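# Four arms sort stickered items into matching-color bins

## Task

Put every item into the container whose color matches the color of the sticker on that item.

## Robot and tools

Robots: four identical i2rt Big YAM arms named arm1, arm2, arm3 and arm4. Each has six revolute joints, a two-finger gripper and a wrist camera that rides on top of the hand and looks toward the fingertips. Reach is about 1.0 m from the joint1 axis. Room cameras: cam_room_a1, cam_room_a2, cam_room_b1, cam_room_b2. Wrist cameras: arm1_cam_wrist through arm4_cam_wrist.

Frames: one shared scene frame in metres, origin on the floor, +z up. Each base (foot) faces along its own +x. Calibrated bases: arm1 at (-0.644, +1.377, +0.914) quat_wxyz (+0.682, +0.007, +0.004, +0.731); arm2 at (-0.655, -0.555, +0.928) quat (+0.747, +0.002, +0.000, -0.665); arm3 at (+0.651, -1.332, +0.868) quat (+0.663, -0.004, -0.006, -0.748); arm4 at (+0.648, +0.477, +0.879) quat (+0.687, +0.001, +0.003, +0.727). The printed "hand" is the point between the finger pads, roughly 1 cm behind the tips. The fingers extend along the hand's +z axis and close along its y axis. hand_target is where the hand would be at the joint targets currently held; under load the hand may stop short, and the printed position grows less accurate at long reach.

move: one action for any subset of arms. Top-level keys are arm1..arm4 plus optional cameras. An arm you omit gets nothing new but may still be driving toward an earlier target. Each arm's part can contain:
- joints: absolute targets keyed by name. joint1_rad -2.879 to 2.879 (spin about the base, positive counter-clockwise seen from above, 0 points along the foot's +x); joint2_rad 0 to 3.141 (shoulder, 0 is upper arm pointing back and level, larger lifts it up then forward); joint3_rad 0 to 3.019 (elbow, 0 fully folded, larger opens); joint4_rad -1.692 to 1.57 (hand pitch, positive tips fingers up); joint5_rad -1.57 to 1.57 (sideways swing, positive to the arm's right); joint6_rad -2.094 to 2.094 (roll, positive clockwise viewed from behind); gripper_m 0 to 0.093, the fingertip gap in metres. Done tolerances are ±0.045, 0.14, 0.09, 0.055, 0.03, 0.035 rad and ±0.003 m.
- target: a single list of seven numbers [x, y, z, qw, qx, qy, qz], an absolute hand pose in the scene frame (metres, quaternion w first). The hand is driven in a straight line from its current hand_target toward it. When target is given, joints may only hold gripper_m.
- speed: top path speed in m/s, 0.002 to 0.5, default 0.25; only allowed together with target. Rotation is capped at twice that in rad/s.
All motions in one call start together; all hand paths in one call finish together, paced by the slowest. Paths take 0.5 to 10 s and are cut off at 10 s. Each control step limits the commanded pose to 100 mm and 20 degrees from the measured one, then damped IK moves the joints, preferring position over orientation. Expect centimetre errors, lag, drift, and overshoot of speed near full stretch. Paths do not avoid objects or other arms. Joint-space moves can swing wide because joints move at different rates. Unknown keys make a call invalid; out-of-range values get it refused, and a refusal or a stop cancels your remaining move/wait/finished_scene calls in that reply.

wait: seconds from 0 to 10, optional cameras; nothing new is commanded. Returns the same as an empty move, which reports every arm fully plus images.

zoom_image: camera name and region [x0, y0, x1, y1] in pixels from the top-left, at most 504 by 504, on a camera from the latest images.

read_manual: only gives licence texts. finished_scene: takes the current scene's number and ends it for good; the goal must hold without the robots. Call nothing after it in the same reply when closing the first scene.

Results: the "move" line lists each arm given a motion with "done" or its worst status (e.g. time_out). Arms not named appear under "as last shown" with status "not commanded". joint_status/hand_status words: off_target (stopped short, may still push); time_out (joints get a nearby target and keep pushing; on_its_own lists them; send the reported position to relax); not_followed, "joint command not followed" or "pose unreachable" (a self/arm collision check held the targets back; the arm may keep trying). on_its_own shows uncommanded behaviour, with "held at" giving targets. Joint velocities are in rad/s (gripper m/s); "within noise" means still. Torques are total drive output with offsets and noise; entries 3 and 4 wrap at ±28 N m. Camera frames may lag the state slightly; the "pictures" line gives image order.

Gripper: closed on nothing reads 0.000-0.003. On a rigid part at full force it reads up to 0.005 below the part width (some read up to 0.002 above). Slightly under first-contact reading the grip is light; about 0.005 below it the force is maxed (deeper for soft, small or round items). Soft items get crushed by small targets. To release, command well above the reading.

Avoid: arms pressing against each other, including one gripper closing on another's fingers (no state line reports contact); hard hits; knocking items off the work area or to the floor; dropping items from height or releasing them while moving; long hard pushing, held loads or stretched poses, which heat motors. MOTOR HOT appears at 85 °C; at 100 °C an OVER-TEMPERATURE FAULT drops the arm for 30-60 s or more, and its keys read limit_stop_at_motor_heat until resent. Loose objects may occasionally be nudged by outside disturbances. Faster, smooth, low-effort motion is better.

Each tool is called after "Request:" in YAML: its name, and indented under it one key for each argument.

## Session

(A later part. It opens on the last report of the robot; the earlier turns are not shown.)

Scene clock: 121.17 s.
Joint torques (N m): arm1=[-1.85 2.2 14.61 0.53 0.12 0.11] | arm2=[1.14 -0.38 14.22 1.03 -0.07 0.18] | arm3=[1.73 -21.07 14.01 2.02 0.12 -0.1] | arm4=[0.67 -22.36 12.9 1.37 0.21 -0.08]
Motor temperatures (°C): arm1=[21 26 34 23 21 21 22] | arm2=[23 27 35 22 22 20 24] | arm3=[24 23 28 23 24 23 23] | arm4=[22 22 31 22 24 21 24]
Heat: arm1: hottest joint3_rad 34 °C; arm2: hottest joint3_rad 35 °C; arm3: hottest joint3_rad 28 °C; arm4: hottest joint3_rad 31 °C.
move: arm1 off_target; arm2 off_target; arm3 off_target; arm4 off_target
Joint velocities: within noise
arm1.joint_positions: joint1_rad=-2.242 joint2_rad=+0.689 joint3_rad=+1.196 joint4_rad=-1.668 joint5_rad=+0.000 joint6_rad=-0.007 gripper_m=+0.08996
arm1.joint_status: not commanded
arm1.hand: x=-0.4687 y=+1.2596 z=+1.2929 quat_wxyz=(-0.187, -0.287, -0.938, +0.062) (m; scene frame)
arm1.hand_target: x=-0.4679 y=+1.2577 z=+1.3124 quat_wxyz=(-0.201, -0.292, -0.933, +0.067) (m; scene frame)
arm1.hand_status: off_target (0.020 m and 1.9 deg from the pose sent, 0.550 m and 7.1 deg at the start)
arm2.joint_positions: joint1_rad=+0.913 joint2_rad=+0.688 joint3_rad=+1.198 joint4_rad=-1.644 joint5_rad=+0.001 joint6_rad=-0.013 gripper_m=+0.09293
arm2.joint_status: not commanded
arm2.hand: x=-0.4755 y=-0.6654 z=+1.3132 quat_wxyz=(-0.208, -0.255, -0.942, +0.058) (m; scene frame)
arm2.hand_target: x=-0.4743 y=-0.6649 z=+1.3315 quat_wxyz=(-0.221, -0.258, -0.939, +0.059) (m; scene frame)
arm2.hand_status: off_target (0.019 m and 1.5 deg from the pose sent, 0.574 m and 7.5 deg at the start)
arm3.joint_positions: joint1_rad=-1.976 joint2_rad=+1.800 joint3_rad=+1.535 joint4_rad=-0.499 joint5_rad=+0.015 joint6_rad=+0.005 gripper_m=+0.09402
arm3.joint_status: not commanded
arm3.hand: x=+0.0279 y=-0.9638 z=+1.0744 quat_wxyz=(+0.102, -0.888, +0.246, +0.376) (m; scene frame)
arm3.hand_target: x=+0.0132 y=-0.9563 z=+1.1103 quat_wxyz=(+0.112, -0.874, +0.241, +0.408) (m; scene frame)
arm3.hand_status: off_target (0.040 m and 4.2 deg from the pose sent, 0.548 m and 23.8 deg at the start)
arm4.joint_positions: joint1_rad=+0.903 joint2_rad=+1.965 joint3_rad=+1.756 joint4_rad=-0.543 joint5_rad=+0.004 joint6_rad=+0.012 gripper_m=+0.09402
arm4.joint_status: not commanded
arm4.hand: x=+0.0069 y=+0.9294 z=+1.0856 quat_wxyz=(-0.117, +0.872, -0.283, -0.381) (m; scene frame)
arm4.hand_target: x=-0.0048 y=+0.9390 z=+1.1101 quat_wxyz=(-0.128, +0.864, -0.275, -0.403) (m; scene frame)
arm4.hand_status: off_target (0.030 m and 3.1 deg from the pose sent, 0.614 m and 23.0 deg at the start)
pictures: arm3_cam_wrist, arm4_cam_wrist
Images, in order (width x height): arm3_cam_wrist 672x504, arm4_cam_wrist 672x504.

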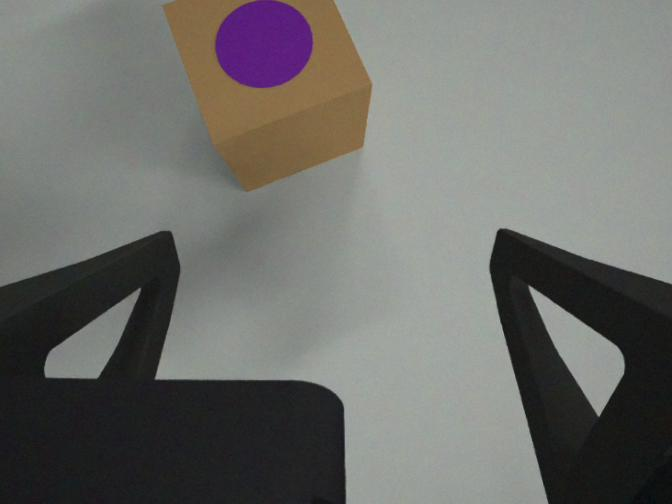

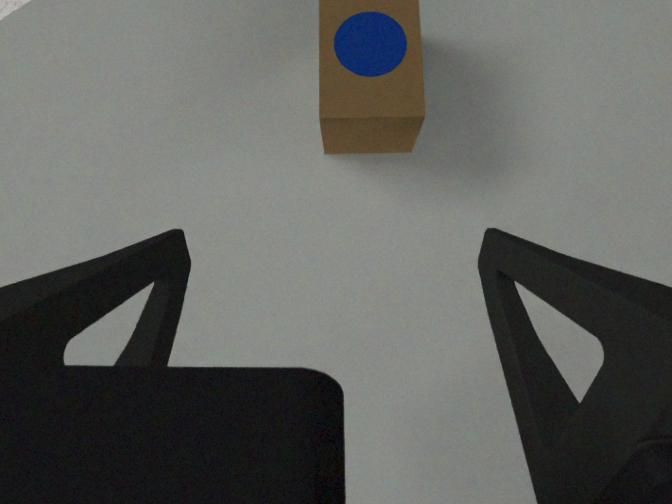

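Request:
move:
  arm3: {"target":[0.012,-0.955,1.115,0.0456,-0.9010,0.0979,0.4201],"speed":0.3}
  arm4: {"target":[-0.070,1.005,1.034,0.1281,-0.8636,0.2748,0.4027],"speed":0.2}
  cameras: ["arm3_cam_wrist","arm4_cam_wrist"]

Scene clock: 140.00 s.
Joint torques (N m): arm1=[-1.96 2.9 14.78 0.69 0.11 0.16] | arm2=[1.14 -0.44 14.22 1.09 -0.07 0.19] | arm3=[0.91 -19.49 14.06 1.13 -0.24 -0.13] | arm4=[0.26 -25.82 13.05 0.91 -0.06 -0.04]
Motor temperatures (°C): arm1=[21 26 34 23 21 21 22] | arm2=[23 26 35 22 22 20 23] | arm3=[24 25 29 23 24 23 23] | arm4=[22 22 36 22 24 21 24]
Heat: arm1: hottest joint3_rad 34 °C; arm2: hottest joint3_rad 35 °C; arm3: hottest joint3_rad 29 °C; arm4: hottest joint3_rad 36 °C.
move: arm3 off_target; arm4 off_target
Joint velocities: within noise
arm1, arm2: as last shown
arm3.joint_positions: joint1_rad=-2.036 joint2_rad=+1.801 joint3_rad=+1.587 joint4_rad=-0.544 joint5_rad=-0.275 joint6_rad=-0.249 gripper_m=+0.09402
arm3.joint_status: not commanded
arm3.hand: x=+0.0224 y=-0.9678 z=+1.0983 quat_wxyz=(+0.037, -0.907, +0.102, +0.408) (m; scene frame)
arm3.hand_target: x=+0.0133 y=-0.9555 z=+1.1150 quat_wxyz=(+0.046, -0.901, +0.098, +0.420) (m; scene frame)
arm3.hand_status: off_target (0.023 m and 1.9 deg from the pose sent, 0.044 m and 19.0 deg at the start)
arm4.joint_positions: joint1_rad=+0.887 joint2_rad=+2.266 joint3_rad=+2.088 joint4_rad=-0.537 joint5_rad=-0.007 joint6_rad=-0.005 gripper_m=+0.09401
arm4.joint_status: not commanded
arm4.hand: x=-0.0642 y=+0.9935 z=+1.0283 quat_wxyz=(-0.124, +0.866, -0.278, -0.397) (m; scene frame)
arm4.hand_target: x=-0.0693 y=+1.0044 z=+1.0339 quat_wxyz=(-0.128, +0.863, -0.275, -0.403) (m; scene frame)
arm4.hand_status: off_target (0.014 m and 0.9 deg from the pose sent, 0.120 m and 3.1 deg at the start)
pictures: arm3_cam_wrist, arm4_cam_wrist
Images, in order (width x height): arm3_cam_wrist 672x504, arm4_cam_wrist 672x504.

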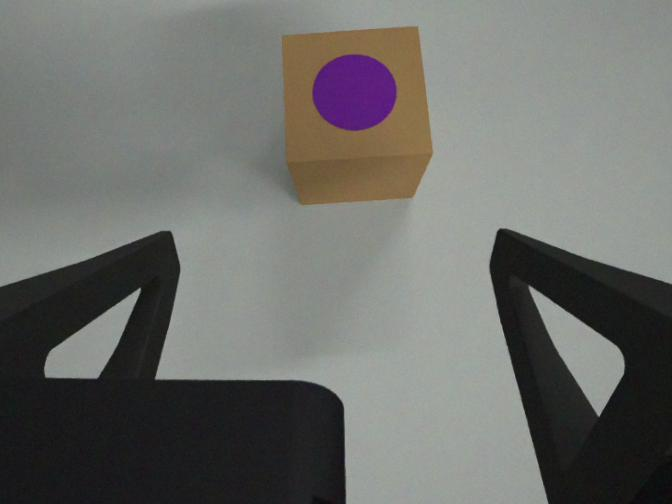

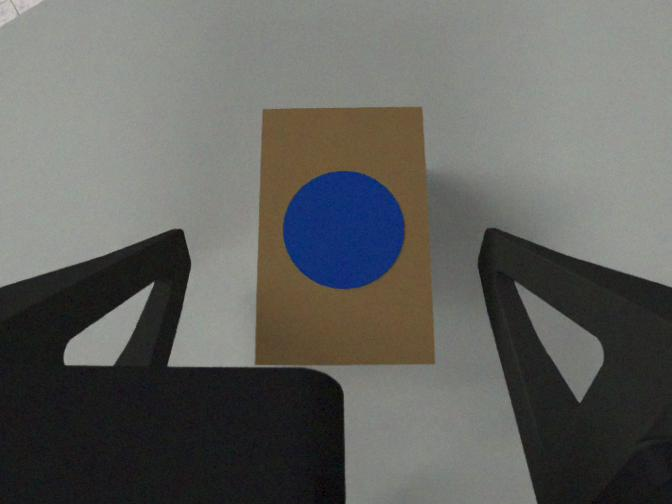

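Request:
move:
  arm3: {"target":[-0.0570,-0.932,1.036,0.0456,-0.9010,0.0979,0.4201],"speed":0.2}
  arm4: {"joints":{"gripper_m":0.033}}
  cameras: ["arm3_cam_wrist","arm4_cam_wrist"]

Scene clock: 146.53 s.
Joint torques (N m): arm1=[-2.14 2.32 14.8 0.39 0.11 0.15] | arm2=[1.08 -0.32 14.2 1.03 -0.06 0.18] | arm3=[2.43 -22.59 13.34 1.8 -0.1 0.03] | arm4=[0.62 -25 12.92 0.9 -0.04 -0.05]
Motor temperatures (°C): arm1=[21 25 34 23 21 21 21] | arm2=[23 26 35 22 22 20 23] | arm3=[24 25 30 23 24 23 23] | arm4=[22 24 38 22 24 21 24]
Heat: arm1: hottest joint3_rad 34 °C; arm2: hottest joint3_rad 35 °C; arm3: hottest joint3_rad 30 °C; arm4: hottest joint3_rad 38 °C.
move: arm3 off_target; arm4 off_target
Joint velocities: within noise
arm1, arm2: as last shown
arm3.joint_positions: joint1_rad=-2.029 joint2_rad=+2.033 joint3_rad=+1.744 joint4_rad=-0.470 joint5_rad=-0.259 joint6_rad=-0.246 gripper_m=+0.09399
arm3.joint_status: not commanded
arm3.hand: x=-0.0374 y=-0.9320 z=+1.0245 quat_wxyz=(+0.042, -0.907, +0.103, +0.405) (m; scene frame)
arm3.hand_target: x=-0.0558 y=-0.9327 z=+1.0362 quat_wxyz=(+0.046, -0.901, +0.098, +0.420) (m; scene frame)
arm3.hand_status: off_target (0.023 m and 2.0 deg from the pose sent, 0.107 m and 1.9 deg at the start)
arm4.joint_positions: joint1_rad=+0.887 joint2_rad=+2.266 joint3_rad=+2.088 joint4_rad=-0.537 joint5_rad=-0.007 joint6_rad=-0.005 gripper_m=+0.04450
arm4.joint_status: gripper_m off_target (ended at +0.04452, target +0.03300)
arm4.hand: x=-0.0641 y=+0.9937 z=+1.0283 quat_wxyz=(-0.124, +0.866, -0.278, -0.397) (m; scene frame)
arm4.hand_target: x=-0.0692 y=+1.0045 z=+1.0339 quat_wxyz=(-0.128, +0.863, -0.275, -0.403) (m; scene frame)
arm4.hand_status: not commanded
pictures: arm3_cam_wrist, arm4_cam_wrist
Images, in order (width x height): arm3_cam_wrist 672x504, arm4_cam_wrist 672x504.

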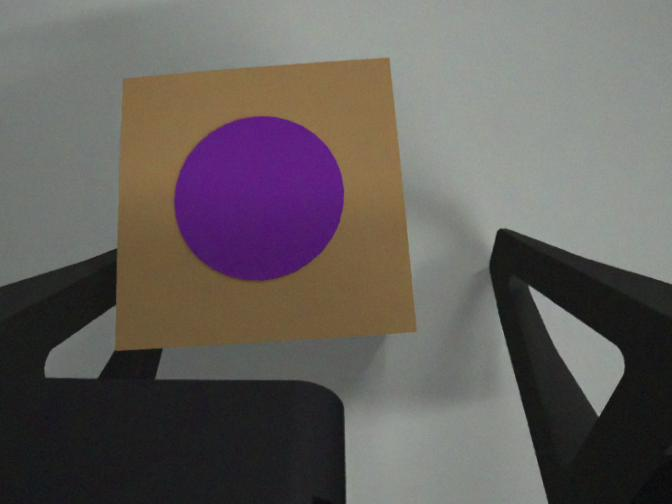

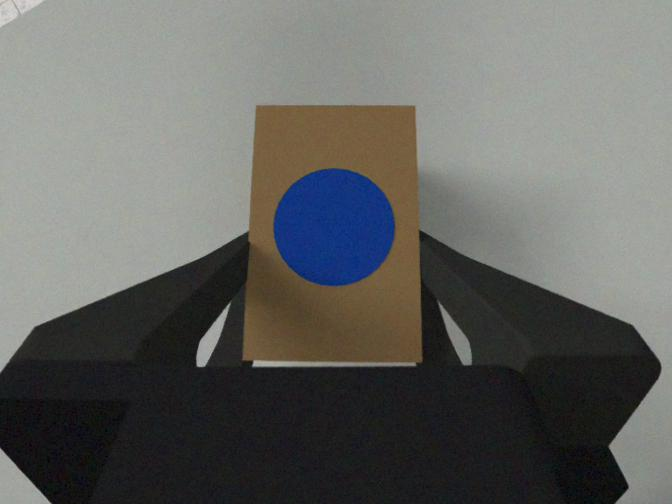

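Request:
move:
  arm3: {"target":[-0.067,-0.945,1.036,0.0456,-0.9010,0.0979,0.4201],"speed":0.1}
  cameras: ["arm3_cam_wrist"]

Request:
move:
  arm3: {"joints":{"gripper_m":0.04}}
  arm4: {"target":[0.478,0.597,1.30,0.0656,-0.9303,0.296,0.2062],"speed":0.35}
  cameras: ["arm3_cam_wrist"]

Scene clock: 155.07 s.
Joint torques (N m): arm1=[-2.2 2.73 14.52 0.54 0.1 0.12] | arm2=[1.2 -0.26 14.2 1.05 -0.06 0.18] | arm3=[2.61 -22.07 13.78 1.94 -0.09 0.05] | arm4=[0.91 -25.88 13.01 0.88 -0.03 -0.08]
Motor temperatures (°C): arm1=[21 25 35 23 21 21 21] | arm2=[23 26 36 22 22 20 23] | arm3=[24 25 31 23 24 23 23] | arm4=[22 25 40 22 24 21 25]
Heat: arm1: hottest joint3_rad 35 °C; arm2: hottest joint3_rad 36 °C; arm3: hottest joint3_rad 31 °C; arm4: hottest joint3_rad 40 °C.
move: arm3 off_target
Joint velocities: within noise
arm1, arm2, arm4: as last shown
arm3.joint_positions: joint1_rad=-2.006 joint2_rad=+2.033 joint3_rad=+1.744 joint4_rad=-0.470 joint5_rad=-0.241 joint6_rad=-0.233 gripper_m=+0.09399
arm3.joint_status: not commanded
arm3.hand: x=-0.0452 y=-0.9451 z=+1.0242 quat_wxyz=(+0.042, -0.908, +0.103, +0.403) (m; scene frame)
arm3.hand_target: x=-0.0655 y=-0.9459 z=+1.0362 quat_wxyz=(+0.046, -0.901, +0.098, +0.420) (m; scene frame)
arm3.hand_status: off_target (0.025 m and 2.2 deg from the pose sent, 0.034 m and 2.0 deg at the start)
pictures: arm3_cam_wrist
Images, in order (width x height): arm3_cam_wrist 672x504.

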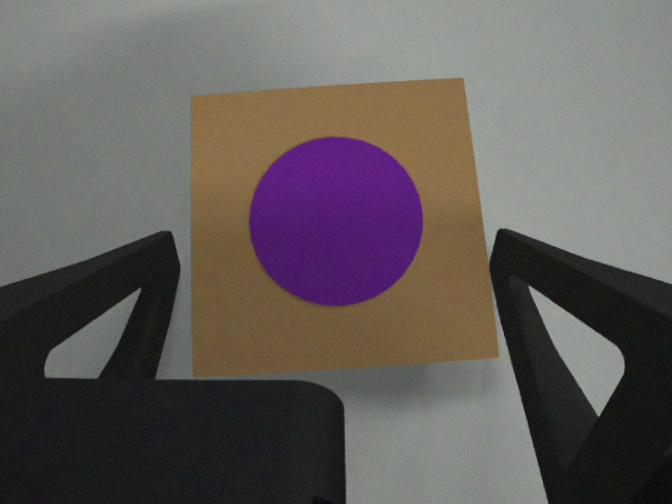

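Scene clock: 157.97 s.
Joint torques (N m): arm1=[-2.49 2.55 14.71 0.66 0.04 0.11] | arm2=[0.97 -0.44 14.19 1.03 -0.07 0.18] | arm3=[2.37 -22.07 13.74 1.85 -0.15 0.04] | arm4=[1.61 0.91 10.58 0.4 0.19 0.21]
Motor temperatures (°C): arm1=[21 25 35 23 21 21 21] | arm2=[23 26 36 22 22 20 23] | arm3=[24 25 31 23 24 23 23] | arm4=[22 25 39 22 24 21 25]
Heat: arm1: hottest joint3_rad 35 °C; arm2: hottest joint3_rad 36 °C; arm3: hottest joint3_rad 31 °C; arm4: hottest joint3_rad 39 °C.
move: arm3 off_target; arm4 off_target
Joint velocities: within noise
arm1, arm2: as last shown
arm3.joint_positions: joint1_rad=-2.006 joint2_rad=+2.034 joint3_rad=+1.745 joint4_rad=-0.469 joint5_rad=-0.239 joint6_rad=-0.230 gripper_m=+0.05333
arm3.joint_status: gripper_m off_target (ended at +0.05336, target +0.04000)
arm3.hand: x=-0.0453 y=-0.9446 z=+1.0242 quat_wxyz=(+0.043, -0.908, +0.104, +0.403) (m; scene frame)
arm3.hand_target: x=-0.0654 y=-0.9459 z=+1.0363 quat_wxyz=(+0.046, -0.901, +0.098, +0.420) (m; scene frame)
arm3.hand_status: not commanded
arm4.joint_positions: joint1_rad=+0.919 joint2_rad=+0.693 joint3_rad=+1.253 joint4_rad=-1.672 joint5_rad=+0.012 joint6_rad=+0.008 gripper_m=+0.04449
arm4.joint_status: not commanded
arm4.hand: x=+0.4795 y=+0.5972 z=+1.2847 quat_wxyz=(-0.069, +0.929, -0.291, -0.218) (m; scene frame)
arm4.hand_target: x=+0.4779 y=+0.5972 z=+1.2992 quat_wxyz=(-0.072, +0.925, -0.294, -0.229) (m; scene frame)
arm4.hand_status: off_target (0.015 m and 1.5 deg from the pose sent, 0.725 m and 24.2 deg at the start; a joint's target at an end of its range on 23 of 87 steps)
pictures: arm3_cam_wrist
Images, in order (width x height): arm3_cam_wrist 672x504.

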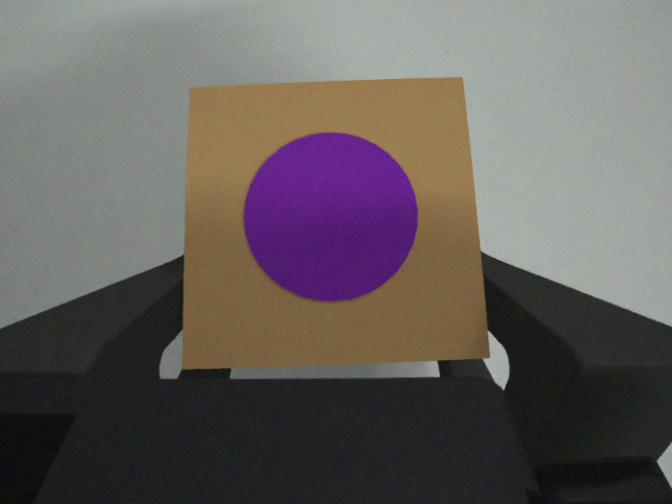

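Request:
move:
  arm3: {"target":[0.4668,-1.2161,1.28,0.056,-0.938,0.26,0.223],"speed":0.35}
  arm4: {"joints":{"joint1_rad":-1.908,"joint2_rad":0.7,"joint3_rad":1.25,"joint4_rad":-1.6,"joint5_rad":0,"joint6_rad":0}}
  cameras: []

Request:
move:
  arm3: {"joints":{"joint1_rad":1.798,"joint2_rad":0.7,"joint3_rad":1.25,"joint4_rad":-1.6,"joint5_rad":0,"joint6_rad":0}}
  arm4: {"joints":{"joint2_rad":1.51,"joint3_rad":0.9,"joint4_rad":-0.41}}
  cameras: ["arm4_cam_wrist","arm3_cam_wrist"]

Scene clock: 173.60 s.
Joint torques (N m): arm1=[-2.26 2.14 14.75 0.62 0.07 0.16] | arm2=[1.03 -0.26 14.19 1.03 -0.07 0.17] | arm3=[2.32 -0.38 12 0.62 0.12 0.02] | arm4=[0.73 0.09 8.12 1.46 0.03 -0.07]
Motor temperatures (°C): arm1=[21 25 35 23 21 21 21] | arm2=[23 26 36 22 22 20 23] | arm3=[24 26 33 23 24 23 24] | arm4=[22 24 39 22 24 21 26]
Heat: arm1: hottest joint3_rad 35 °C; arm2: hottest joint3_rad 36 °C; arm3: hottest joint3_rad 33 °C; arm4: hottest joint3_rad 39 °C.
move: arm3 off_target; arm4 done
Joint velocities: within noise
arm1, arm2: as last shown
arm3.joint_positions: joint1_rad=-2.003 joint2_rad=+0.707 joint3_rad=+1.235 joint4_rad=-1.662 joint5_rad=-0.003 joint6_rad=-0.008 gripper_m=+0.05332
arm3.joint_status: not commanded
arm3.hand: x=+0.4693 y=-1.2145 z=+1.2616 quat_wxyz=(+0.052, -0.941, +0.264, +0.206) (m; scene frame)
arm3.hand_target: x=+0.4672 y=-1.2162 z=+1.2795 quat_wxyz=(+0.056, -0.938, +0.260, +0.223) (m; scene frame)
arm3.hand_status: off_target (0.019 m and 2.0 deg from the pose sent, 0.634 m and 27.6 deg at the start)
arm4.joint_positions: joint1_rad=-1.905 joint2_rad=+0.698 joint3_rad=+1.246 joint4_rad=-1.612 joint5_rad=+0.002 joint6_rad=+0.009 gripper_m=+0.04448
arm4.joint_status: all done
arm4.hand: x=+0.8628 y=+0.4172 z=+1.2863 quat_wxyz=(-0.246, -0.138, -0.959, +0.037) (m; scene frame)
arm4.hand_target: x=+0.8658 y=+0.4160 z=+1.2894 quat_wxyz=(-0.253, -0.135, -0.957, +0.038) (m; scene frame)
arm4.hand_status: not commanded
pictures: none
No camera images: "cameras" was empty.

Scene clock: 176.20 s.
Joint torques (N m): arm1=[-2.14 3.14 14.61 0.75 0.11 0.1] | arm2=[1.14 -0.26 14.2 1.05 -0.06 0.18] | arm3=[2.14 -1.2 9.63 1.32 0.12 -0.01] | arm4=[0.5 -12.4 8.5 1.43 0.04 -0.03]
Motor temperatures (°C): arm1=[21 25 35 23 21 21 21] | arm2=[23 26 36 22 22 20 23] | arm3=[24 26 33 23 24 23 24] | arm4=[22 24 38 22 24 21 26]
Heat: arm1: hottest joint3_rad 35 °C; arm2: hottest joint3_rad 36 °C; arm3: hottest joint3_rad 33 °C; arm4: hottest joint3_rad 38 °C.
move: arm3 done; arm4 done
Joint velocities: within noise
arm1, arm2: as last shown
arm3.joint_positions: joint1_rad=+1.787 joint2_rad=+0.707 joint3_rad=+1.235 joint4_rad=-1.607 joint5_rad=-0.002 joint6_rad=-0.005 gripper_m=+0.05315
arm3.joint_status: all done
arm3.hand: x=+0.8744 y=-1.3047 z=+1.2695 quat_wxyz=(-0.243, +0.051, -0.969, -0.005) (m; scene frame)
arm3.hand_target: x=+0.8741 y=-1.3025 z=+1.2785 quat_wxyz=(-0.258, +0.053, -0.965, -0.007) (m; scene frame)
arm3.hand_status: not commanded
arm4.joint_positions: joint1_rad=-1.905 joint2_rad=+1.501 joint3_rad=+0.885 joint4_rad=-0.428 joint5_rad=+0.002 joint6_rad=+0.009 gripper_m=+0.04448
arm4.joint_status: all done
arm4.hand: x=+1.1284 y=+0.3399 z=+0.9549 quat_wxyz=(-0.256, -0.137, -0.956, +0.038) (m; scene frame)
arm4.hand_target: x=+1.1378 y=+0.3361 z=+0.9598 quat_wxyz=(-0.267, -0.134, -0.953, +0.040) (m; scene frame)
arm4.hand_status: not commanded
pictures: arm3_cam_wrist, arm4_cam_wrist
Images, in order (width x height): arm3_cam_wrist 672x504, arm4_cam_wrist 672x504.

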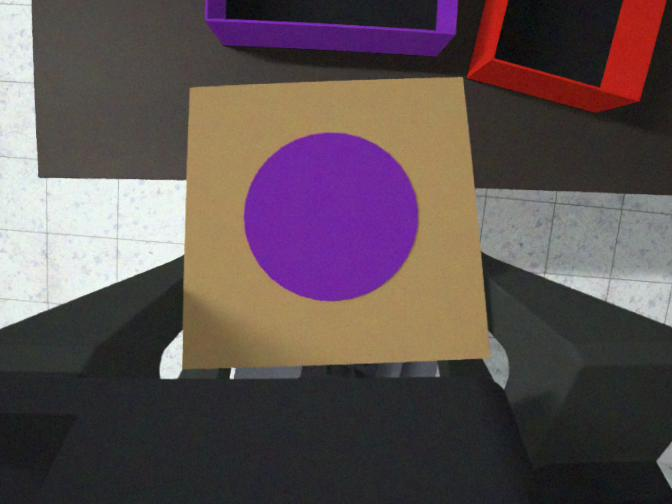

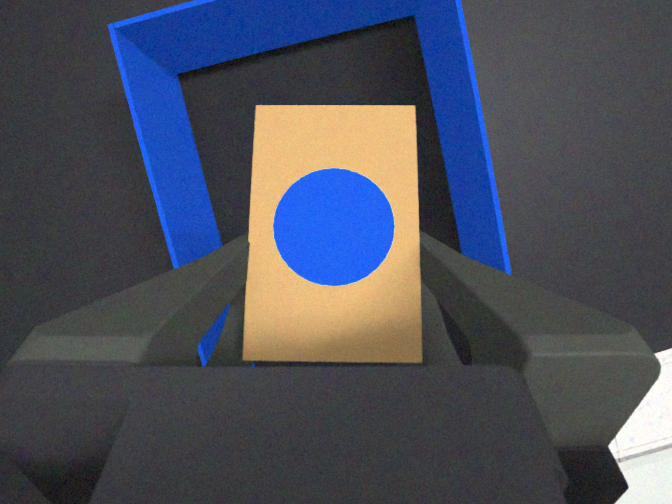

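Request:
move:
  arm3: {"target":[1.145,-1.272,0.99,0.2583,-0.0581,0.9642,0.0156],"speed":0.3}
  arm4: {"target":[1.11,0.344,0.772,0.2562,0.1352,0.9563,-0.0362],"speed":0.2}
  cameras: ["arm3_cam_wrist","arm4_cam_wrist"]

Scene clock: 191.87 s.
Joint torques (N m): arm1=[-2.78 2.73 14.61 0.64 0.08 0.11] | arm2=[1.03 -0.32 14.17 1.03 -0.07 0.18] | arm3=[2.08 -13.98 10.67 1.59 -0.08 0.01] | arm4=[0.73 -13.92 4.08 1.42 -0.03 0.01]
Motor temperatures (°C): arm1=[21 24 36 23 21 21 21] | arm2=[23 25 37 22 22 20 23] | arm3=[24 25 32 23 24 23 24] | arm4=[22 24 35 22 24 21 26]
Heat: arm1: hottest joint3_rad 36 °C; arm2: hottest joint3_rad 37 °C; arm3: hottest joint3_rad 32 °C; arm4: hottest joint3_rad 35 °C.
move: arm3 off_target; arm4 done
Joint velocities: within noise
arm1, arm2: as last shown
arm3.joint_positions: joint1_rad=+1.789 joint2_rad=+1.441 joint3_rad=+0.912 joint4_rad=-0.580 joint5_rad=-0.014 joint6_rad=-0.005 gripper_m=+0.05315
arm3.joint_status: not commanded
arm3.hand: x=+1.1288 y=-1.2813 z=+0.9675 quat_wxyz=(-0.228, +0.053, -0.972, -0.011) (m; scene frame)
arm3.hand_target: x=+1.1441 y=-1.2721 z=+0.9903 quat_wxyz=(-0.258, +0.058, -0.964, -0.016) (m; scene frame)
arm3.hand_status: off_target (0.029 m and 3.6 deg from the pose sent, 0.390 m and 2.3 deg at the start)
arm4.joint_positions: joint1_rad=-1.905 joint2_rad=+1.908 joint3_rad=+0.726 joint4_rad=+0.127 joint5_rad=+0.000 joint6_rad=+0.009 gripper_m=+0.04448
arm4.joint_status: not commanded
arm4.hand: x=+1.1069 y=+0.3455 z=+0.7732 quat_wxyz=(-0.250, -0.137, -0.958, +0.036) (m; scene frame)
arm4.hand_target: x=+1.1099 y=+0.3441 z=+0.7719 quat_wxyz=(-0.256, -0.135, -0.956, +0.036) (m; scene frame)
arm4.hand_status: done (0.004 m and 0.7 deg from the pose sent, 0.184 m and 0.3 deg at the start)
pictures: arm3_cam_wrist, arm4_cam_wrist
Images, in order (width x height): arm3_cam_wrist 672x504, arm4_cam_wrist 672x504.

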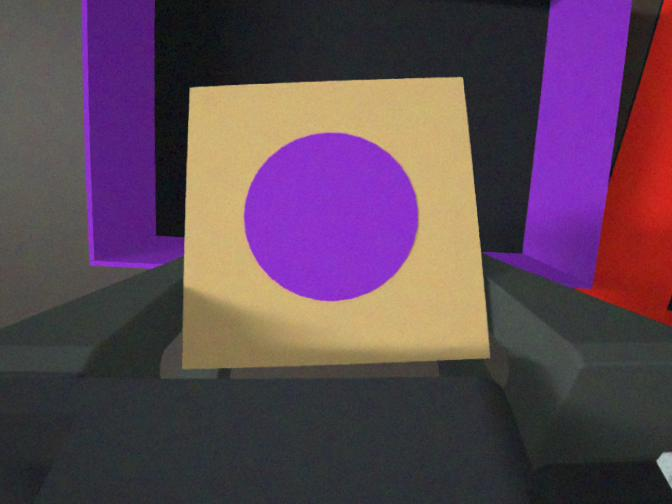

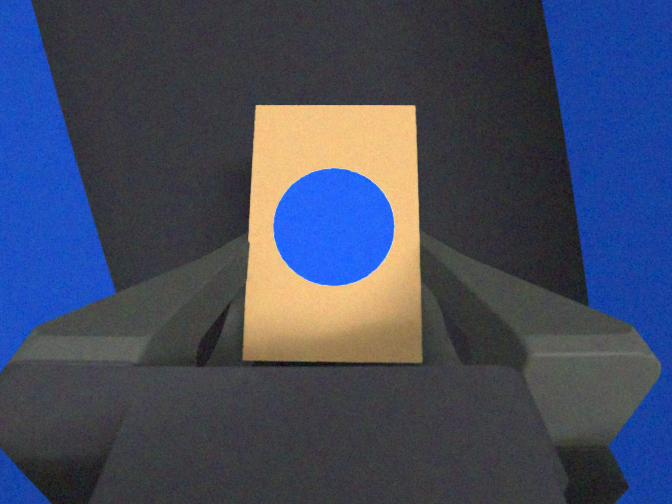

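Request:
move:
  arm3: {"target":[1.182,-1.272,0.835,0.2583,-0.0581,0.9642,0.0156],"speed":0.2}
  arm4: {"joints":{"gripper_m":0.085}}
  cameras: ["arm3_cam_wrist","arm4_cam_wrist"]

Scene clock: 205.77 s.
Joint torques (N m): arm1=[-1.32 2.55 14.71 0.75 0.11 0.12] | arm2=[1.14 -0.32 14.22 1.02 -0.07 0.19] | arm3=[1.61 -16.85 6.53 1.69 -0.07 -0.05] | arm4=[0.32 -13.63 3.95 1.46 -0.02 -0.02]
Motor temperatures (°C): arm1=[21 24 36 23 21 21 21] | arm2=[23 25 37 22 22 20 23] | arm3=[24 25 31 23 24 23 24] | arm4=[22 24 33 22 24 21 26]
Heat: arm1: hottest joint3_rad 36 °C; arm2: hottest joint3_rad 37 °C; arm3: hottest joint3_rad 31 °C; arm4: hottest joint3_rad 33 °C.
move: arm3 off_target; arm4 done
Joint velocities: within noise
arm1.joint_positions: joint1_rad=-2.242 joint2_rad=+0.689 joint3_rad=+1.196 joint4_rad=-1.668 joint5_rad=+0.000 joint6_rad=-0.007 gripper_m=+0.08996
arm1.joint_status: not commanded
arm1.hand: x=-0.4687 y=+1.2596 z=+1.2929 quat_wxyz=(-0.187, -0.287, -0.938, +0.062) (m; scene frame)
arm1.hand_target: x=-0.4679 y=+1.2577 z=+1.3124 quat_wxyz=(-0.201, -0.292, -0.933, +0.067) (m; scene frame)
arm1.hand_status: not commanded
arm2.joint_positions: joint1_rad=+0.913 joint2_rad=+0.688 joint3_rad=+1.198 joint4_rad=-1.644 joint5_rad=+0.001 joint6_rad=-0.013 gripper_m=+0.09293
arm2.joint_status: not commanded
arm2.hand: x=-0.4755 y=-0.6654 z=+1.3132 quat_wxyz=(-0.208, -0.255, -0.942, +0.058) (m; scene frame)
arm2.hand_target: x=-0.4743 y=-0.6649 z=+1.3315 quat_wxyz=(-0.221, -0.258, -0.939, +0.059) (m; scene frame)
arm2.hand_status: not commanded
arm3.joint_positions: joint1_rad=+1.789 joint2_rad=+1.809 joint3_rad=+0.889 joint4_rad=-0.156 joint5_rad=-0.016 joint6_rad=-0.005 gripper_m=+0.05315
arm3.joint_status: not commanded
arm3.hand: x=+1.1742 y=-1.2785 z=+0.8272 quat_wxyz=(-0.244, +0.054, -0.968, -0.012) (m; scene frame)
arm3.hand_target: x=+1.1817 y=-1.2720 z=+0.8350 quat_wxyz=(-0.258, +0.058, -0.964, -0.016) (m; scene frame)
arm3.hand_status: off_target (0.013 m and 1.8 deg from the pose sent, 0.143 m and 3.6 deg at the start)
arm4.joint_positions: joint1_rad=-1.905 joint2_rad=+1.908 joint3_rad=+0.726 joint4_rad=+0.129 joint5_rad=+0.000 joint6_rad=+0.009 gripper_m=+0.08492
arm4.joint_status: all done
arm4.hand: x=+1.1073 y=+0.3455 z=+0.7735 quat_wxyz=(-0.251, -0.137, -0.957, +0.036) (m; scene frame)
arm4.hand_target: x=+1.1099 y=+0.3441 z=+0.7720 quat_wxyz=(-0.256, -0.135, -0.956, +0.036) (m; scene frame)
arm4.hand_status: not commanded
pictures: arm3_cam_wrist, arm4_cam_wrist
Images, in order (width x height): arm3_cam_wrist 672x504, arm4_cam_wrist 672x504.

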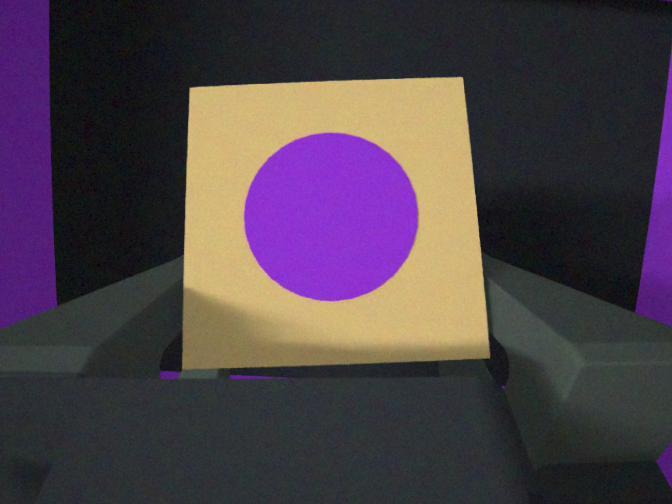

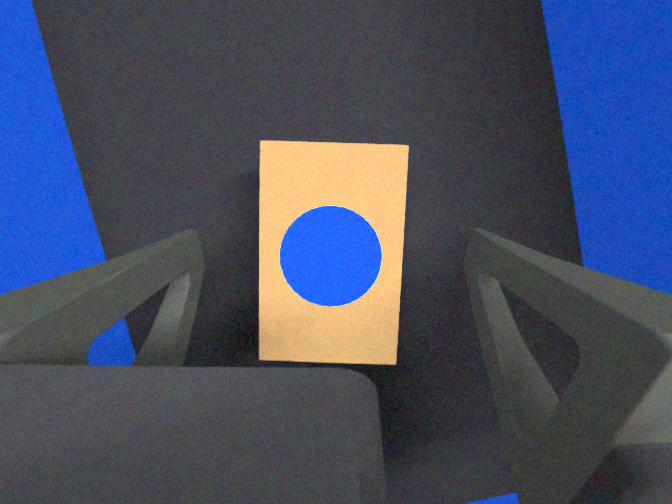

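Request:
move:
  arm3: {"target":[1.178,-1.274,0.78,0.2583,-0.0581,0.9642,0.0156],"speed":0.15}
  arm4: {"target":[1.09,0.349,0.95,0.2562,0.1352,0.9563,-0.0362],"speed":0.3}
  cameras: ["arm3_cam_wrist","arm4_cam_wrist"]

Scene clock: 213.67 s.
Joint torques (N m): arm1=[-1.61 2.96 14.64 0.66 0.11 0.1] | arm2=[1.03 -0.44 14.19 1.02 -0.07 0.19] | arm3=[1.61 -16.38 4.88 1.76 -0.06 -0.05] | arm4=[0.26 -10.52 9.74 0.31 -0.07 -0.03]
Motor temperatures (°C): arm1=[21 24 36 23 21 21 21] | arm2=[23 25 37 22 22 20 23] | arm3=[24 25 30 23 24 23 24] | arm4=[22 24 32 22 24 21 26]
Heat: arm1: hottest joint3_rad 36 °C; arm2: hottest joint3_rad 37 °C; arm3: hottest joint3_rad 30 °C; arm4: hottest joint3_rad 32 °C.
move: arm3 done; arm4 off_target
Joint velocities: within noise
arm1, arm2: as last shown
arm3.joint_positions: joint1_rad=+1.789 joint2_rad=+1.930 joint3_rad=+0.874 joint4_rad=-0.004 joint5_rad=-0.017 joint6_rad=-0.005 gripper_m=+0.05315
arm3.joint_status: not commanded
arm3.hand: x=+1.1763 y=-1.2788 z=+0.7798 quat_wxyz=(-0.252, +0.054, -0.966, -0.013) (m; scene frame)
arm3.hand_target: x=+1.1779 y=-1.2740 z=+0.7801 quat_wxyz=(-0.258, +0.058, -0.964, -0.016) (m; scene frame)
arm3.hand_status: done (0.005 m and 0.9 deg from the pose sent, 0.048 m and 1.8 deg at the start)
arm4.joint_positions: joint1_rad=-1.905 joint2_rad=+1.404 joint3_rad=+0.735 joint4_rad=-0.392 joint5_rad=-0.002 joint6_rad=+0.009 gripper_m=+0.08492
arm4.joint_status: not commanded
arm4.hand: x=+1.0776 y=+0.3550 z=+0.9394 quat_wxyz=(-0.248, -0.137, -0.958, +0.035) (m; scene frame)
arm4.hand_target: x=+1.0895 y=+0.3491 z=+0.9501 quat_wxyz=(-0.256, -0.135, -0.956, +0.036) (m; scene frame)
arm4.hand_status: off_target (0.017 m and 1.0 deg from the pose sent, 0.177 m and 0.6 deg at the start)
pictures: arm3_cam_wrist, arm4_cam_wrist
Images, in order (width x height): arm3_cam_wrist 672x504, arm4_cam_wrist 672x504.

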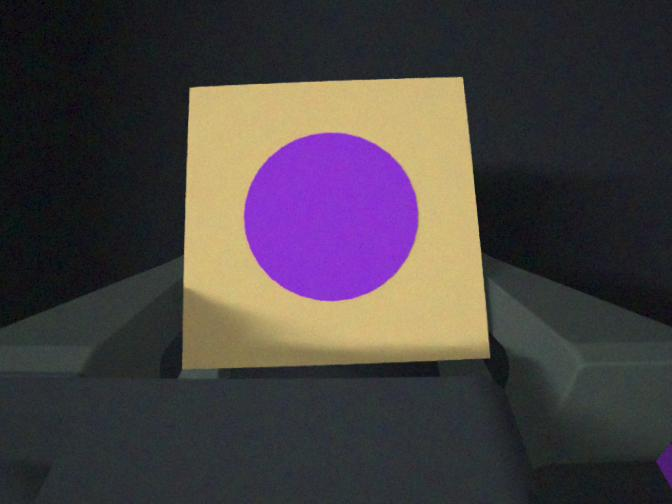

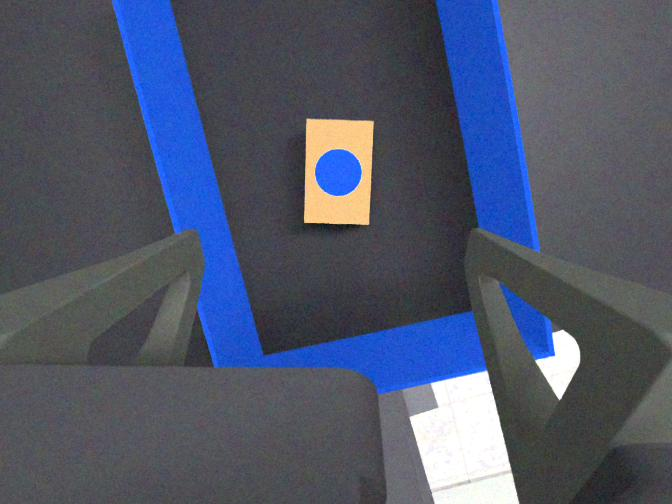

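Request:
move:
  arm3: {"target":[1.178,-1.274,0.752,0.2583,-0.0581,0.9642,0.0156],"speed":0.12}
  cameras: ["arm3_cam_wrist"]

Scene clock: 216.67 s.
Joint torques (N m): arm1=[-2.55 2.55 14.8 0.77 0.13 0.09] | arm2=[1.14 -0.44 14.19 1.05 -0.07 0.18] | arm3=[1.49 -16.62 4.7 1.59 -0.04 -0.05] | arm4=[0.5 -9.99 9.65 0.44 -0.07 -0.05]
Motor temperatures (°C): arm1=[21 24 36 23 21 21 21] | arm2=[23 25 37 22 22 20 23] | arm3=[24 25 30 23 24 23 24] | arm4=[22 24 33 22 24 21 25]
Heat: arm1: hottest joint3_rad 36 °C; arm2: hottest joint3_rad 37 °C; arm3: hottest joint3_rad 30 °C; arm4: hottest joint3_rad 33 °C.
move: arm3 done
Joint velocities: within noise
arm1, arm2, arm4: as last shown
arm3.joint_positions: joint1_rad=+1.789 joint2_rad=+2.001 joint3_rad=+0.874 joint4_rad=+0.069 joint5_rad=-0.017 joint6_rad=-0.005 gripper_m=+0.05315
arm3.joint_status: not commanded
arm3.hand: x=+1.1757 y=-1.2792 z=+0.7526 quat_wxyz=(-0.253, +0.054, -0.966, -0.014) (m; scene frame)
arm3.hand_target: x=+1.1779 y=-1.2740 z=+0.7520 quat_wxyz=(-0.258, +0.058, -0.964, -0.016) (m; scene frame)
arm3.hand_status: done (0.006 m and 0.8 deg from the pose sent, 0.028 m and 0.9 deg at the start)
arm4.joint_positions: joint1_rad=-1.905 joint2_rad=+1.404 joint3_rad=+0.735 joint4_rad=-0.393 joint5_rad=-0.002 joint6_rad=+0.009 gripper_m=+0.08492
arm4.hand: x=+1.0775 y=+0.3551 z=+0.9394 quat_wxyz=(-0.248, -0.137, -0.958, +0.035) (m; scene frame)
pictures: arm3_cam_wrist
Images, in order (width x height): arm3_cam_wrist 672x504.

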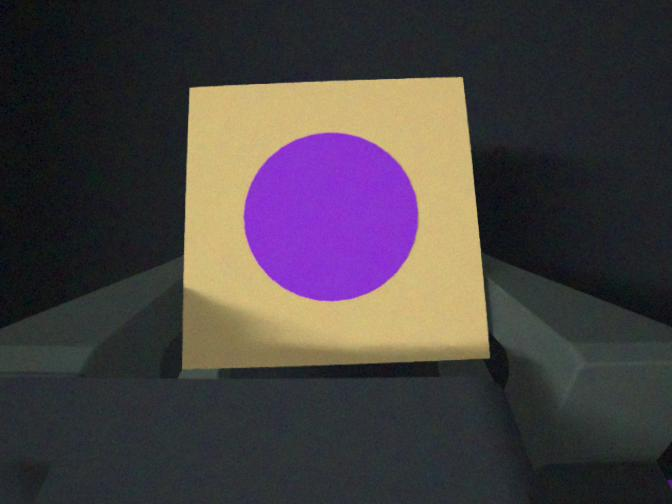

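Request:
move:
  arm3: {"target":[1.177,-1.275,0.732,0.2583,-0.0581,0.9642,0.0156],"speed":0.12}
  cameras: []

Scene clock: 220.87 s.
Joint torques (N m): arm1=[-2.2 2.61 14.76 0.75 0.07 0.07] | arm2=[1.08 -0.21 14.22 1.03 -0.06 0.18] | arm3=[1.49 -13.63 4.66 1.21 -0.02 -0.06] | arm4=[0.5 -9.99 9.68 0.47 -0.02 -0.04]
Motor temperatures (°C): arm1=[21 24 36 23 21 21 21] | arm2=[23 25 37 22 22 20 23] | arm3=[24 25 30 23 24 23 24] | arm4=[22 23 33 22 24 21 25]
Heat: arm1: hottest joint3_rad 36 °C; arm2: hottest joint3_rad 37 °C; arm3: hottest joint3_rad 30 °C; arm4: hottest joint3_rad 33 °C.
move: arm3 off_target
Joint velocities: within noise
arm1, arm2, arm4: as last shown
arm3.joint_positions: joint1_rad=+1.789 joint2_rad=+2.022 joint3_rad=+0.874 joint4_rad=+0.131 joint5_rad=-0.018 joint6_rad=-0.005 gripper_m=+0.05315
arm3.joint_status: not commanded
arm3.hand: x=+1.1837 y=-1.2783 z=+0.7500 quat_wxyz=(-0.273, +0.054, -0.960, -0.015) (m; scene frame)
arm3.hand_target: x=+1.1763 y=-1.2752 z=+0.7325 quat_wxyz=(-0.258, +0.058, -0.964, -0.015) (m; scene frame)
arm3.hand_status: off_target (0.019 m and 1.8 deg from the pose sent, 0.021 m and 0.8 deg at the start)
pictures: none
No camera images: "cameras" was empty.

Contact confirmed (z stalled, torque dropped). Releasing and lifting.

Request:
move:
  arm3: {"joints":{"gripper_m":0.09}}
  cameras: []

Request:
move:
  arm3: {"target":[1.15,-1.277,0.95,0.2583,-0.0581,0.9642,0.0156],"speed":0.3}
  cameras: ["arm3_cam_wrist"]

Scene clock: 224.10 s.
Joint torques (N m): arm1=[-2.02 2.73 14.71 0.66 0.07 0.12] | arm2=[1.03 -0.44 14.24 1.03 -0.06 0.18] | arm3=[1.67 -15.15 4.51 1.07 -0.02 -0.07] | arm4=[0.56 -10.7 9.66 0.4 -0.08 -0.02]
Motor temperatures (°C): arm1=[21 24 36 23 21 21 21] | arm2=[23 25 37 22 22 20 23] | arm3=[24 25 29 23 24 23 24] | arm4=[22 23 33 22 24 21 25]
Heat: arm1: hottest joint3_rad 36 °C; arm2: hottest joint3_rad 37 °C; arm3: hottest joint3_rad 29 °C; arm4: hottest joint3_rad 33 °C.
move: arm3 done
Joint velocities: within noise
arm1, arm2, arm4: as last shown
arm3.joint_positions: joint1_rad=+1.789 joint2_rad=+2.038 joint3_rad=+0.874 joint4_rad=+0.132 joint5_rad=-0.019 joint6_rad=-0.004 gripper_m=+0.08995
arm3.joint_status: all done
arm3.hand: x=+1.1801 y=-1.2787 z=+0.7421 quat_wxyz=(-0.266, +0.053, -0.962, -0.015) (m; scene frame)
arm3.hand_target: x=+1.1763 y=-1.2752 z=+0.7326 quat_wxyz=(-0.258, +0.058, -0.964, -0.016) (m; scene frame)
arm3.hand_status: not commanded
pictures: none
No camera images: "cameras" was empty.

Scene clock: 225.57 s.
Joint torques (N m): arm1=[-2.14 2.55 14.78 0.55 0.09 0.13] | arm2=[1.14 -0.38 14.19 1.03 -0.06 0.19] | arm3=[1.26 -12.22 11.07 0.66 -0.08 -0.11] | arm4=[0.73 -9.93 9.59 0.61 -0.03 -0.03]
Motor temperatures (°C): arm1=[21 24 36 23 21 21 21] | arm2=[23 25 37 22 22 20 23] | arm3=[24 25 29 23 24 23 24] | arm4=[22 23 33 22 24 21 25]
Heat: arm1: hottest joint3_rad 36 °C; arm2: hottest joint3_rad 37 °C; arm3: hottest joint3_rad 29 °C; arm4: hottest joint3_rad 33 °C.
move: arm3 off_target
Joint velocities: within noise
arm1, arm2, arm4: as last shown
arm3.joint_positions: joint1_rad=+1.789 joint2_rad=+1.492 joint3_rad=+0.857 joint4_rad=-0.440 joint5_rad=-0.019 joint6_rad=-0.004 gripper_m=+0.08996
arm3.joint_status: not commanded
arm3.hand: x=+1.1335 y=-1.2804 z=+0.9360 quat_wxyz=(-0.245, +0.053, -0.968, -0.014) (m; scene frame)
arm3.hand_target: x=+1.1492 y=-1.2771 z=+0.9502 quat_wxyz=(-0.258, +0.058, -0.964, -0.015) (m; scene frame)
arm3.hand_status: off_target (0.022 m and 1.7 deg from the pose sent, 0.210 m and 1.1 deg at the start)
pictures: arm3_cam_wrist
Images, in order (width x height): arm3_cam_wrist 672x504.

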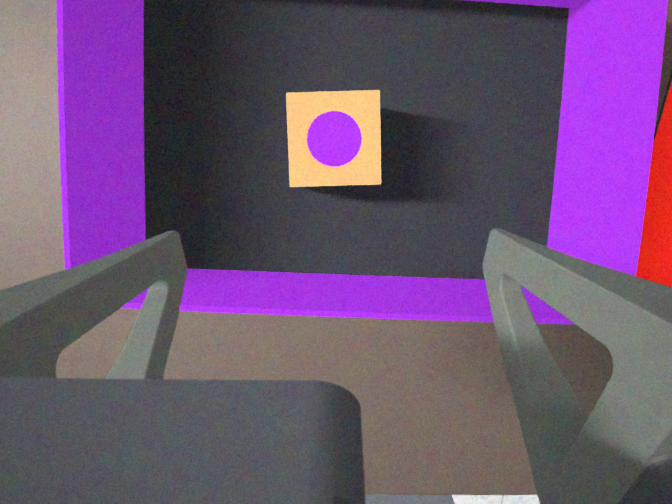

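Request:
finished_scene:
  scene: 2

The scene is finished: the task was done.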